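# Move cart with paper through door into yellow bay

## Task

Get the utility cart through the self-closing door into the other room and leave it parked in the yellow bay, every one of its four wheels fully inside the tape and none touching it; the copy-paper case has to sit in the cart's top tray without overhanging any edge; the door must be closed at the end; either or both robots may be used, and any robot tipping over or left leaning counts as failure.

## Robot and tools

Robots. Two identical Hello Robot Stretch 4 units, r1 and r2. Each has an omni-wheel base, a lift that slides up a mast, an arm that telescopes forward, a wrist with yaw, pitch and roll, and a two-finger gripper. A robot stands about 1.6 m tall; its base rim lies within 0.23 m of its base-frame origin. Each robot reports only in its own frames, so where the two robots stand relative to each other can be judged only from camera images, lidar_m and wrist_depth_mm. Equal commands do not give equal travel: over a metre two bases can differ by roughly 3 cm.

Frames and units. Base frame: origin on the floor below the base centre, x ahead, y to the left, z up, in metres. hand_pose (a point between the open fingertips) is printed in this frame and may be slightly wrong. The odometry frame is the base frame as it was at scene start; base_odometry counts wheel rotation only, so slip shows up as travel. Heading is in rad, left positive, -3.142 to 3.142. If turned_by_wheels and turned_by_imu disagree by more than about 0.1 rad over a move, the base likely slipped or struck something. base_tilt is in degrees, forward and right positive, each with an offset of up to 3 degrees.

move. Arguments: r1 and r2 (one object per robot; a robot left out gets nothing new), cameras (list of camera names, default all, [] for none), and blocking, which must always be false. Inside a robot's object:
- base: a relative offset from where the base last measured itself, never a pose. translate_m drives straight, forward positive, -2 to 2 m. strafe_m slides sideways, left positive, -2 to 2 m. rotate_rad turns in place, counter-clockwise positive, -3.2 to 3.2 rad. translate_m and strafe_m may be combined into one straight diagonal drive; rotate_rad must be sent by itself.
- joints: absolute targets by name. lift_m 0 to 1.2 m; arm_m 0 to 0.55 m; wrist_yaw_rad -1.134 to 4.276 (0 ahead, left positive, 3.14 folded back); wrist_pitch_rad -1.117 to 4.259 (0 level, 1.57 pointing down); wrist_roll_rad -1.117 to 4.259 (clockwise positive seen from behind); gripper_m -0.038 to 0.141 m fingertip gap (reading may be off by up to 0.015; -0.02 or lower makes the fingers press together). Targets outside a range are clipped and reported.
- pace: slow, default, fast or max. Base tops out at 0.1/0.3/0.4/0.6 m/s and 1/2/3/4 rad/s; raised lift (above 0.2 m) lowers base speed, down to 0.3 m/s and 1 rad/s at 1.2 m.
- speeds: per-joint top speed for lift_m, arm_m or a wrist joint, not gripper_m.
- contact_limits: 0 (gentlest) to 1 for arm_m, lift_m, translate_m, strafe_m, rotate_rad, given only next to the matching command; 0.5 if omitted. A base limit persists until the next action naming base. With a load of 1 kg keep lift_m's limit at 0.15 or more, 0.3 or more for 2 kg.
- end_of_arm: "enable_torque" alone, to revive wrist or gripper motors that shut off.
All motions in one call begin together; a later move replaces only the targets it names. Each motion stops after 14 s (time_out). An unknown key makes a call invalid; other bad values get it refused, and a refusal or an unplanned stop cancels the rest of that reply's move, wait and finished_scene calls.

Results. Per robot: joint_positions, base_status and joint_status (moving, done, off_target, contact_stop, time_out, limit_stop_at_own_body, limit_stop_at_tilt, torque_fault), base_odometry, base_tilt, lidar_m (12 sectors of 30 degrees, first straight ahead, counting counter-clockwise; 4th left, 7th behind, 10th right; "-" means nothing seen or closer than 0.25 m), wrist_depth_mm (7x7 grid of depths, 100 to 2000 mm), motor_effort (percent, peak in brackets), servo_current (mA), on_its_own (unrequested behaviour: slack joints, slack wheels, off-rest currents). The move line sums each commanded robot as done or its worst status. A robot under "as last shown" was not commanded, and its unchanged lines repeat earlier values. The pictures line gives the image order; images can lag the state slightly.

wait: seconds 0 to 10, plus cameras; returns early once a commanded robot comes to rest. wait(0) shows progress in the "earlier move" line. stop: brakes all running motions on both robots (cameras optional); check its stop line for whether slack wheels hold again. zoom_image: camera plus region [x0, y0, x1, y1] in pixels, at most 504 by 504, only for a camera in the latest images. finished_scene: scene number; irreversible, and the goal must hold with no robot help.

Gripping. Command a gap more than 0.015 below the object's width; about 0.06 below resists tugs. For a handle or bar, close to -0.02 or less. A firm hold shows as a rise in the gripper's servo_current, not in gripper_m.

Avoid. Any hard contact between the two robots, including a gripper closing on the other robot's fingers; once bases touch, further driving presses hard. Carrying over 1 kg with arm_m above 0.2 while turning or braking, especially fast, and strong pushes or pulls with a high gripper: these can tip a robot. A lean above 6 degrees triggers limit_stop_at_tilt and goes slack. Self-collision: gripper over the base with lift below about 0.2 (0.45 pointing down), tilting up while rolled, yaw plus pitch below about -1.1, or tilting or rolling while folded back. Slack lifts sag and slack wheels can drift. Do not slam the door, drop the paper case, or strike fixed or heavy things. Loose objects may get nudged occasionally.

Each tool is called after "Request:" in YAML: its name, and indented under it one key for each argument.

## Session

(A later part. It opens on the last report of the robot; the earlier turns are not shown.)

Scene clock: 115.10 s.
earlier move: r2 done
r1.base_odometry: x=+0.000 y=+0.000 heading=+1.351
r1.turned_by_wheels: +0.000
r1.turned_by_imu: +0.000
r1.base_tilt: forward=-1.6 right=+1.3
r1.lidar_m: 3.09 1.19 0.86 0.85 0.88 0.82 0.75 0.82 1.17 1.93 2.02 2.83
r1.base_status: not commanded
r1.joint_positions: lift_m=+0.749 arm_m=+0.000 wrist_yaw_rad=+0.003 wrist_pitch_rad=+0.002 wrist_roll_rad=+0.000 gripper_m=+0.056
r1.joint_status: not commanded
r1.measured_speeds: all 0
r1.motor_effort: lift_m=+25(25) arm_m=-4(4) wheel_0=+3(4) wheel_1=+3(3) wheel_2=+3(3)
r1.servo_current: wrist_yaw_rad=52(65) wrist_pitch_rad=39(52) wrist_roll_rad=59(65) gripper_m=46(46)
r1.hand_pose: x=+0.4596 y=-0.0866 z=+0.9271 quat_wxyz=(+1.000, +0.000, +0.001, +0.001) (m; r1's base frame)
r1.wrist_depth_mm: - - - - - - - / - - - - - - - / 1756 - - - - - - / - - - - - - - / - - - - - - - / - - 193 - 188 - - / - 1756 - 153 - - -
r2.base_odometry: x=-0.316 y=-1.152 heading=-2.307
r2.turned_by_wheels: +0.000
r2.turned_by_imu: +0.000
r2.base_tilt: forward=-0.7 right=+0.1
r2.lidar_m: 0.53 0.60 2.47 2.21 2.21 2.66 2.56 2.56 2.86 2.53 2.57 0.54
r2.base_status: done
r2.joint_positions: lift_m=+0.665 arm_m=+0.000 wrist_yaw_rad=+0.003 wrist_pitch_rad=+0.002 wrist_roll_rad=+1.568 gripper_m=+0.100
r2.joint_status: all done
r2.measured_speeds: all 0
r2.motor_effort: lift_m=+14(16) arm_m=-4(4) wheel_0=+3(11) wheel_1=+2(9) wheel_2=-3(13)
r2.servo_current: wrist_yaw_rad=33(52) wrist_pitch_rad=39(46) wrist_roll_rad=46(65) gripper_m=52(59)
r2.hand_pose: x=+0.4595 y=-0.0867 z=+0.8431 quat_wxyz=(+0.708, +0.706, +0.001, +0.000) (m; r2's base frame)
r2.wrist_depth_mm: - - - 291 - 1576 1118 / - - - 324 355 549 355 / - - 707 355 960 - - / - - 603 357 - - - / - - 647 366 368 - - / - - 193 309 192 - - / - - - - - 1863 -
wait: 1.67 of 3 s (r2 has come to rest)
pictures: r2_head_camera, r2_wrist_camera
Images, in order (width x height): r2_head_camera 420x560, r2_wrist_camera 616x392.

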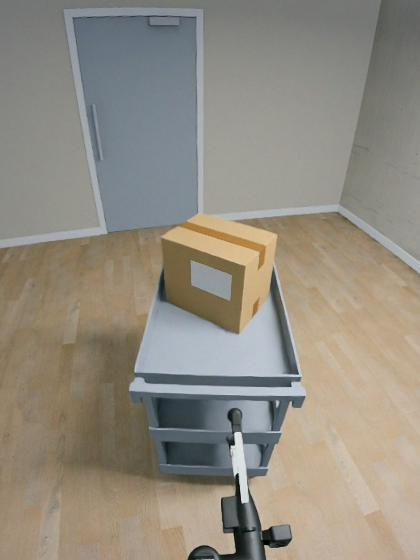

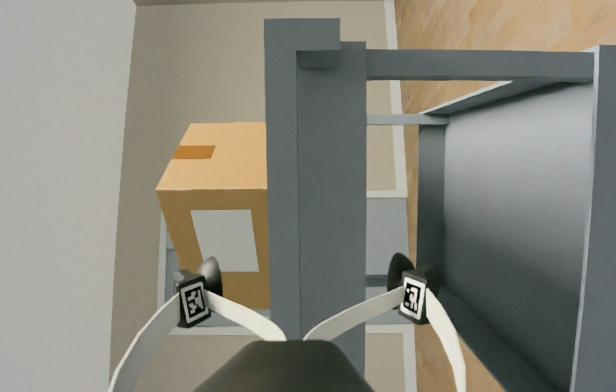

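Request:
move:
  blocking: false
  r2: {"joints":{"lift_m":0.686,"arm_m":0.085},"contact_limits":{"arm_m":0.1},"pace":"slow"}
  cameras: []

Request:
wait:
  seconds: 3
  cameras: ["r2_wrist_camera","r2_head_camera"]

Request:
zoom_image:
  camera: "r2_head_camera"
  region: [100, 240, 350, 500]

Scene clock: 132.37 s.
move: r2 moving
r1: as last shown
r1.lidar_m: 3.09 1.19 0.88 0.84 0.89 0.81 0.77 0.81 1.18 1.91 2.02 2.83
r1.motor_effort: lift_m=+25(25) arm_m=-4(4) wheel_0=+3(3) wheel_1=+3(3) wheel_2=+3(3)
r1.servo_current: wrist_yaw_rad=65(65) wrist_pitch_rad=39(52) wrist_roll_rad=52(65) gripper_m=39(46)
r1.wrist_depth_mm: - - - - - - - / - - - - - - - / 1756 - - - - - - / - - - - - - - / - - - - - - - / - - 194 - 187 - - / - 1808 - 153 - 1921 -
r2.base_odometry: x=-0.316 y=-1.152 heading=-2.307
r2.turned_by_wheels: +0.000
r2.turned_by_imu: +0.001
r2.base_tilt: forward=-0.7 right=+0.1
r2.lidar_m: 0.50 0.57 2.49 2.19 2.21 2.68 2.56 2.59 2.86 2.54 2.55 0.53
r2.base_status: not commanded
r2.joint_positions: lift_m=+0.684 arm_m=+0.012 wrist_yaw_rad=+0.003 wrist_pitch_rad=+0.002 wrist_roll_rad=+1.568 gripper_m=+0.100
r2.joint_status: lift_m moving; arm_m moving
r2.measured_speeds: translate_m=+0.000 strafe_m=+0.000 rotate_rad=+0.000 lift_m=+0.032 arm_m=+0.049 wrist_yaw_rad=+0.000 wrist_pitch_rad=+0.000 wrist_roll_rad=+0.000
r2.motor_effort: lift_m=+23(24) arm_m=+4(12) wheel_0=+2(3) wheel_1=+2(3) wheel_2=-2(3)
r2.servo_current: wrist_yaw_rad=52(59) wrist_pitch_rad=46(46) wrist_roll_rad=39(59) gripper_m=46(52)
r2.contact_limits: arm_m 0.1
r2.hand_pose: x=+0.4720 y=-0.0867 z=+0.8614 quat_wxyz=(+0.708, +0.706, +0.001, +0.000) (m; r2's base frame)
r2.wrist_depth_mm: - - - 291 - 1537 1118 / - - - 338 342 343 343 / - - 699 345 345 917 - / - - 591 349 351 946 - / - - 634 353 357 - - / - - 193 300 194 - - / - - - - - 1921 -
pictures: none
No camera images: "cameras" was empty.

Scene clock: 134.00 s.
earlier move: r2 done
r1.base_odometry: x=+0.000 y=+0.000 heading=+1.351
r1.turned_by_wheels: +0.000
r1.turned_by_imu: +0.000
r1.base_tilt: forward=-1.6 right=+1.3
r1.lidar_m: 3.11 1.19 0.88 0.84 0.87 0.82 0.78 0.81 1.14 1.92 2.02 2.84
r1.base_status: not commanded
r1.joint_positions: lift_m=+0.749 arm_m=+0.000 wrist_yaw_rad=+0.003 wrist_pitch_rad=+0.002 wrist_roll_rad=+0.000 gripper_m=+0.056
r1.joint_status: not commanded
r1.measured_speeds: all 0
r1.motor_effort: lift_m=+25(25) arm_m=-4(4) wheel_0=+3(4) wheel_1=+3(3) wheel_2=+3(3)
r1.servo_current: wrist_yaw_rad=65(65) wrist_pitch_rad=39(52) wrist_roll_rad=52(65) gripper_m=46(46)
r1.hand_pose: x=+0.4596 y=-0.0866 z=+0.9271 quat_wxyz=(+1.000, +0.000, +0.001, +0.001) (m; r1's base frame)
r1.wrist_depth_mm: - - - - - - - / - - - - - - - / 1708 - - - - - - / - - - - - - - / - - - - - - - / - - 194 - 187 - - / - 1863 - 153 - 1983 -
r2.base_odometry: x=-0.316 y=-1.152 heading=-2.307
r2.turned_by_wheels: +0.000
r2.turned_by_imu: +0.000
r2.base_tilt: forward=-0.6 right=+0.1
r2.lidar_m: 0.56 0.59 2.47 2.20 2.21 2.67 2.55 2.58 2.85 2.56 2.58 0.55
r2.base_status: not commanded
r2.joint_positions: lift_m=+0.686 arm_m=+0.085 wrist_yaw_rad=+0.003 wrist_pitch_rad=+0.002 wrist_roll_rad=+1.568 gripper_m=+0.100
r2.joint_status: all done
r2.measured_speeds: all 0
r2.motor_effort: lift_m=+21(25) arm_m=+8(12) wheel_0=+3(3) wheel_1=+2(3) wheel_2=-2(3)
r2.servo_current: wrist_yaw_rad=33(59) wrist_pitch_rad=39(46) wrist_roll_rad=46(65) gripper_m=52(59)
r2.contact_limits: arm_m 0.1
r2.hand_pose: x=+0.5443 y=-0.0867 z=+0.8635 quat_wxyz=(+0.708, +0.706, +0.001, +0.000) (m; r2's base frame)
r2.wrist_depth_mm: - - - 206 264 268 271 / - - - 210 267 1756 - / - - 603 213 272 866 - / - - 508 273 276 891 - / - - 554 278 279 854 - / - - 195 223 193 - - / - - - - - 1863 -
wait: 1.63 of 3 s (r2 has come to rest)
pictures: r2_head_camera, r2_wrist_camera
Images, in order (width x height): r2_head_camera 420x560, r2_wrist_camera 616x392.

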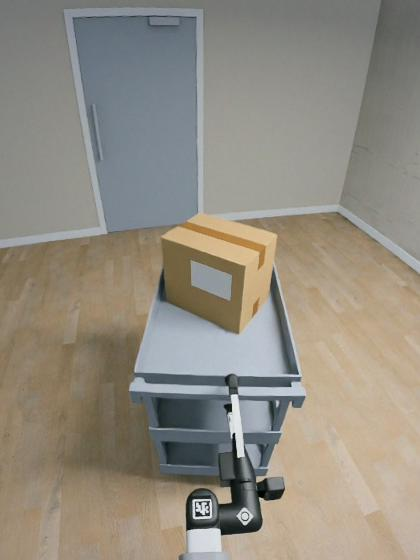

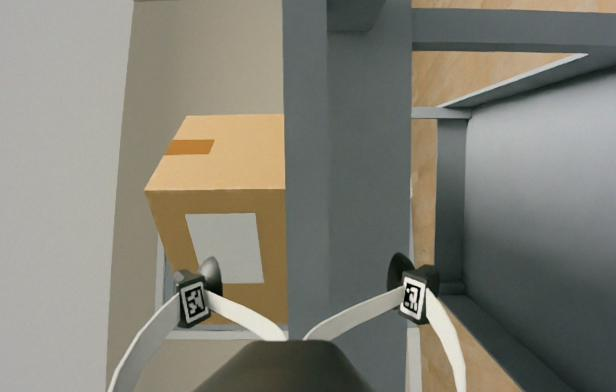

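Scaled by 1.938 from the camera's 420x560 image, which has a finer 1200x1600 frame.

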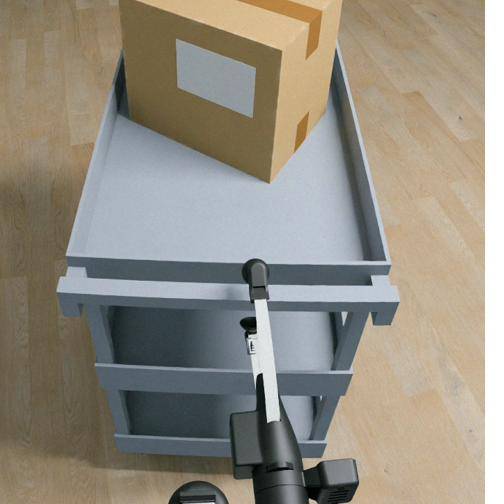

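Request:
move:
  blocking: false
  r2: {"joints":{"arm_m":0.108},"contact_limits":{"arm_m":0},"pace":"slow"}
  cameras: []

Request:
wait:
  seconds: 1
  cameras: []

Request:
move:
  blocking: false
  r2: {"joints":{"gripper_m":-0.03}}
  cameras: []

Request:
wait:
  seconds: 2
  cameras: ["r2_wrist_camera","r2_head_camera"]

Request:
zoom_image:
  camera: "r2_head_camera"
  region: [100, 240, 350, 500]

Scene clock: 142.17 s.
move: r2 moving
r1: as last shown
r1.turned_by_imu: -0.001
r1.lidar_m: 3.10 1.17 0.88 0.84 0.88 0.80 0.75 0.83 1.19 1.93 2.01 2.85
r1.motor_effort: lift_m=+25(25) arm_m=-4(4) wheel_0=+3(4) wheel_1=+2(3) wheel_2=+3(3)
r1.servo_current: wrist_yaw_rad=52(65) wrist_pitch_rad=39(46) wrist_roll_rad=52(65) gripper_m=39(46)
r1.wrist_depth_mm: - - - - - - - / - - - - - - - / 1756 - - - - - - / - - - - - - - / - - - - - - - / - - 193 - 188 - - / - 1808 - 153 - 1983 -
r2.base_odometry: x=-0.316 y=-1.152 heading=-2.307
r2.turned_by_wheels: +0.000
r2.turned_by_imu: +0.001
r2.base_tilt: forward=-0.7 right=+0.1
r2.lidar_m: 0.52 0.59 2.47 2.21 2.19 2.68 2.54 2.57 2.83 2.53 2.56 0.56
r2.base_status: not commanded
r2.joint_positions: lift_m=+0.686 arm_m=+0.097 wrist_yaw_rad=+0.003 wrist_pitch_rad=+0.002 wrist_roll_rad=+1.568 gripper_m=+0.100
r2.joint_status: arm_m moving
r2.measured_speeds: translate_m=+0.000 strafe_m=+0.000 rotate_rad=+0.000 lift_m=+0.000 arm_m=+0.046 wrist_yaw_rad=+0.000 wrist_pitch_rad=+0.000 wrist_roll_rad=+0.000
r2.motor_effort: lift_m=+21(21) arm_m=+4(10) wheel_0=+3(3) wheel_1=+3(3) wheel_2=-2(3)
r2.servo_current: wrist_yaw_rad=59(65) wrist_pitch_rad=39(46) wrist_roll_rad=52(52) gripper_m=52(59)
r2.contact_limits: arm_m 0
r2.hand_pose: x=+0.5569 y=-0.0867 z=+0.8635 quat_wxyz=(+0.708, +0.706, +0.001, +0.000) (m; r2's base frame)
r2.wrist_depth_mm: - - - 196 254 262 258 / - - - 200 257 1661 - / - - 597 203 262 854 - / - - 504 264 265 866 - / - - 544 268 268 891 - / - - 195 211 194 - - / - - - - - 1863 -
pictures: none
No camera images: "cameras" was empty.

Scene clock: 142.90 s.
earlier move: r2 done
r1.base_odometry: x=+0.000 y=+0.000 heading=+1.351
r1.turned_by_wheels: +0.000
r1.turned_by_imu: +0.000
r1.base_tilt: forward=-1.6 right=+1.3
r1.lidar_m: 3.14 1.17 0.89 0.83 0.87 0.81 0.77 0.81 1.15 1.90 2.03 2.79
r1.base_status: not commanded
r1.joint_positions: lift_m=+0.749 arm_m=+0.000 wrist_yaw_rad=+0.003 wrist_pitch_rad=+0.002 wrist_roll_rad=+0.000 gripper_m=+0.056
r1.joint_status: not commanded
r1.measured_speeds: all 0
r1.motor_effort: lift_m=+25(25) arm_m=-4(4) wheel_0=+3(4) wheel_1=+3(3) wheel_2=+3(3)
r1.servo_current: wrist_yaw_rad=52(65) wrist_pitch_rad=39(46) wrist_roll_rad=59(65) gripper_m=39(52)
r1.hand_pose: x=+0.4596 y=-0.0866 z=+0.9271 quat_wxyz=(+1.000, +0.000, +0.001, +0.001) (m; r1's base frame)
r1.wrist_depth_mm: - - - - - - - / - - - - - - - / 1756 - - - - - - / - - - - - - - / - - - - - - - / - - 193 - 187 - - / - 1863 - 153 - 1983 -
r2.base_odometry: x=-0.316 y=-1.152 heading=-2.307
r2.turned_by_wheels: +0.000
r2.turned_by_imu: +0.000
r2.base_tilt: forward=-0.7 right=+0.1
r2.lidar_m: 0.53 0.60 2.50 2.20 2.22 2.68 2.56 2.56 2.87 2.50 2.56 0.55
r2.base_status: not commanded
r2.joint_positions: lift_m=+0.686 arm_m=+0.108 wrist_yaw_rad=+0.003 wrist_pitch_rad=+0.002 wrist_roll_rad=+1.568 gripper_m=+0.100
r2.joint_status: all done
r2.measured_speeds: all 0
r2.motor_effort: lift_m=+21(21) arm_m=+8(11) wheel_0=+3(3) wheel_1=+2(3) wheel_2=-3(3)
r2.servo_current: wrist_yaw_rad=46(65) wrist_pitch_rad=39(46) wrist_roll_rad=39(65) gripper_m=52(59)
r2.contact_limits: arm_m 0
r2.hand_pose: x=+0.5673 y=-0.0867 z=+0.8635 quat_wxyz=(+0.708, +0.706, +0.001, +0.000) (m; r2's base frame)
r2.wrist_depth_mm: - - - 185 241 266 264 / - - - 187 245 1576 - / - - 569 190 249 842 - / - - 492 193 253 854 - / - - 525 256 256 854 - / - - 195 200 193 - - / - - - - - 1808 -
wait: 0.73 of 1 s (r2 has come to rest)
pictures: none
No camera images: "cameras" was empty.

Scene clock: 143.40 s.
move: r2 moving
r1: as last shown
r1.lidar_m: 3.14 1.18 0.88 0.82 0.89 0.79 0.76 0.82 1.17 1.93 2.04 2.83
r1.motor_effort: lift_m=+25(25) arm_m=-4(4) wheel_0=+3(3) wheel_1=+3(3) wheel_2=+2(3)
r1.servo_current: wrist_yaw_rad=39(59) wrist_pitch_rad=46(46) wrist_roll_rad=52(65) gripper_m=39(46)
r1.wrist_depth_mm: - - - - - - - / - - - - - - - / 1808 - - - - - - / - - - - - - - / - - - - - - - / - - 193 - 188 - - / - 1808 - 153 - 1983 -
r2.base_odometry: x=-0.316 y=-1.152 heading=-2.307
r2.turned_by_wheels: +0.000
r2.turned_by_imu: +0.000
r2.base_tilt: forward=-0.7 right=+0.1
r2.lidar_m: 0.54 0.59 2.50 2.21 2.22 2.65 2.54 2.57 2.87 2.53 2.55 0.56
r2.base_status: not commanded
r2.joint_positions: lift_m=+0.686 arm_m=+0.108 wrist_yaw_rad=+0.003 wrist_pitch_rad=+0.002 wrist_roll_rad=+1.568 gripper_m=+0.083
r2.joint_status: gripper_m moving
r2.measured_speeds: all 0
r2.motor_effort: lift_m=+21(21) arm_m=+8(8) wheel_0=+3(3) wheel_1=+3(3) wheel_2=-2(3)
r2.servo_current: wrist_yaw_rad=59(59) wrist_pitch_rad=39(46) wrist_roll_rad=52(59) gripper_m=117(117)
r2.contact_limits: arm_m 0
r2.hand_pose: x=+0.5673 y=-0.0867 z=+0.8635 quat_wxyz=(+0.708, +0.706, +0.001, +0.000) (m; r2's base frame)
r2.wrist_depth_mm: - - - 185 241 266 264 / - - - 187 246 1576 - / - - 574 190 249 842 - / - - 488 193 253 854 - / - - 525 257 256 866 - / - - 196 200 191 - - / - - - - - 1863 -
pictures: none
No camera images: "cameras" was empty.

Scene clock: 144.90 s.
earlier move: r2 done
r1.base_odometry: x=+0.000 y=+0.000 heading=+1.351
r1.turned_by_wheels: +0.000
r1.turned_by_imu: +0.000
r1.base_tilt: forward=-1.6 right=+1.3
r1.lidar_m: 3.12 1.21 0.87 0.84 0.89 0.81 0.78 0.80 1.15 1.93 2.03 2.82
r1.base_status: not commanded
r1.joint_positions: lift_m=+0.749 arm_m=+0.000 wrist_yaw_rad=+0.003 wrist_pitch_rad=+0.002 wrist_roll_rad=+0.000 gripper_m=+0.056
r1.joint_status: not commanded
r1.measured_speeds: all 0
r1.motor_effort: lift_m=+25(25) arm_m=-4(4) wheel_0=+3(4) wheel_1=+2(3) wheel_2=+2(3)
r1.servo_current: wrist_yaw_rad=33(59) wrist_pitch_rad=39(52) wrist_roll_rad=59(65) gripper_m=39(46)
r1.hand_pose: x=+0.4596 y=-0.0866 z=+0.9271 quat_wxyz=(+1.000, +0.000, +0.001, +0.001) (m; r1's base frame)
r1.wrist_depth_mm: - - - - - - - / - - - - - - - / 1756 - - - - - - / - - - - - - - / - - - - - - - / - - 194 - 187 - - / - 1863 - 153 - - -
r2.base_odometry: x=-0.316 y=-1.152 heading=-2.307
r2.turned_by_wheels: +0.000
r2.turned_by_imu: +0.000
r2.base_tilt: forward=-0.7 right=+0.1
r2.lidar_m: 0.54 0.56 2.47 2.20 2.21 2.68 2.55 2.55 2.85 2.54 2.53 0.56
r2.base_status: not commanded
r2.joint_positions: lift_m=+0.686 arm_m=+0.108 wrist_yaw_rad=+0.003 wrist_pitch_rad=+0.002 wrist_roll_rad=+1.568 gripper_m=-0.028
r2.joint_status: all done
r2.measured_speeds: all 0
r2.motor_effort: lift_m=+21(22) arm_m=+5(8) wheel_0=+3(3) wheel_1=+2(3) wheel_2=-2(3)
r2.servo_current: wrist_yaw_rad=59(65) wrist_pitch_rad=39(46) wrist_roll_rad=46(59) gripper_m=150(325)
r2.contact_limits: arm_m 0
r2.hand_pose: x=+0.5675 y=-0.0867 z=+0.8635 quat_wxyz=(+0.708, +0.706, +0.001, +0.000) (m; r2's base frame)
r2.wrist_depth_mm: - - - 173 229 1397 1060 / - - - 177 233 1576 - / - - 554 180 236 831 - / - - 480 182 241 854 - / - - 525 186 246 842 - / - - 185 189 177 - - / - - - - - 1537 -
wait: 1.50 of 2 s (r2 has come to rest)
pictures: r2_head_camera, r2_wrist_camera
Images, in order (width x height): r2_head_camera 420x560, r2_wrist_camera 616x392.

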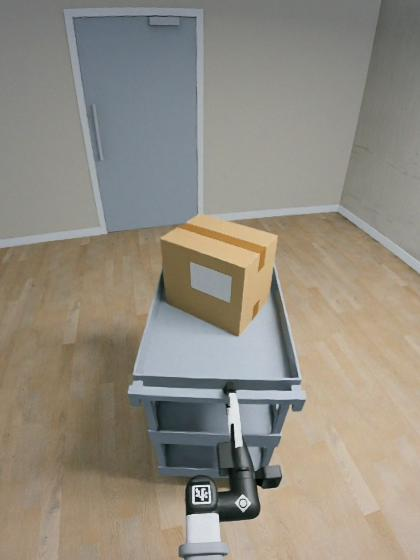

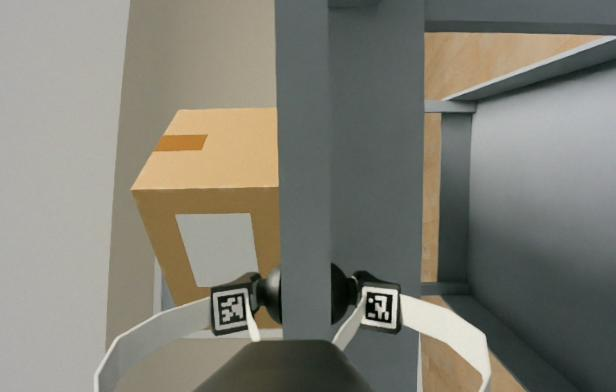

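Scaled by 1.938 from the camera's 420x560 image, which has a finer 1200x1600 frame.

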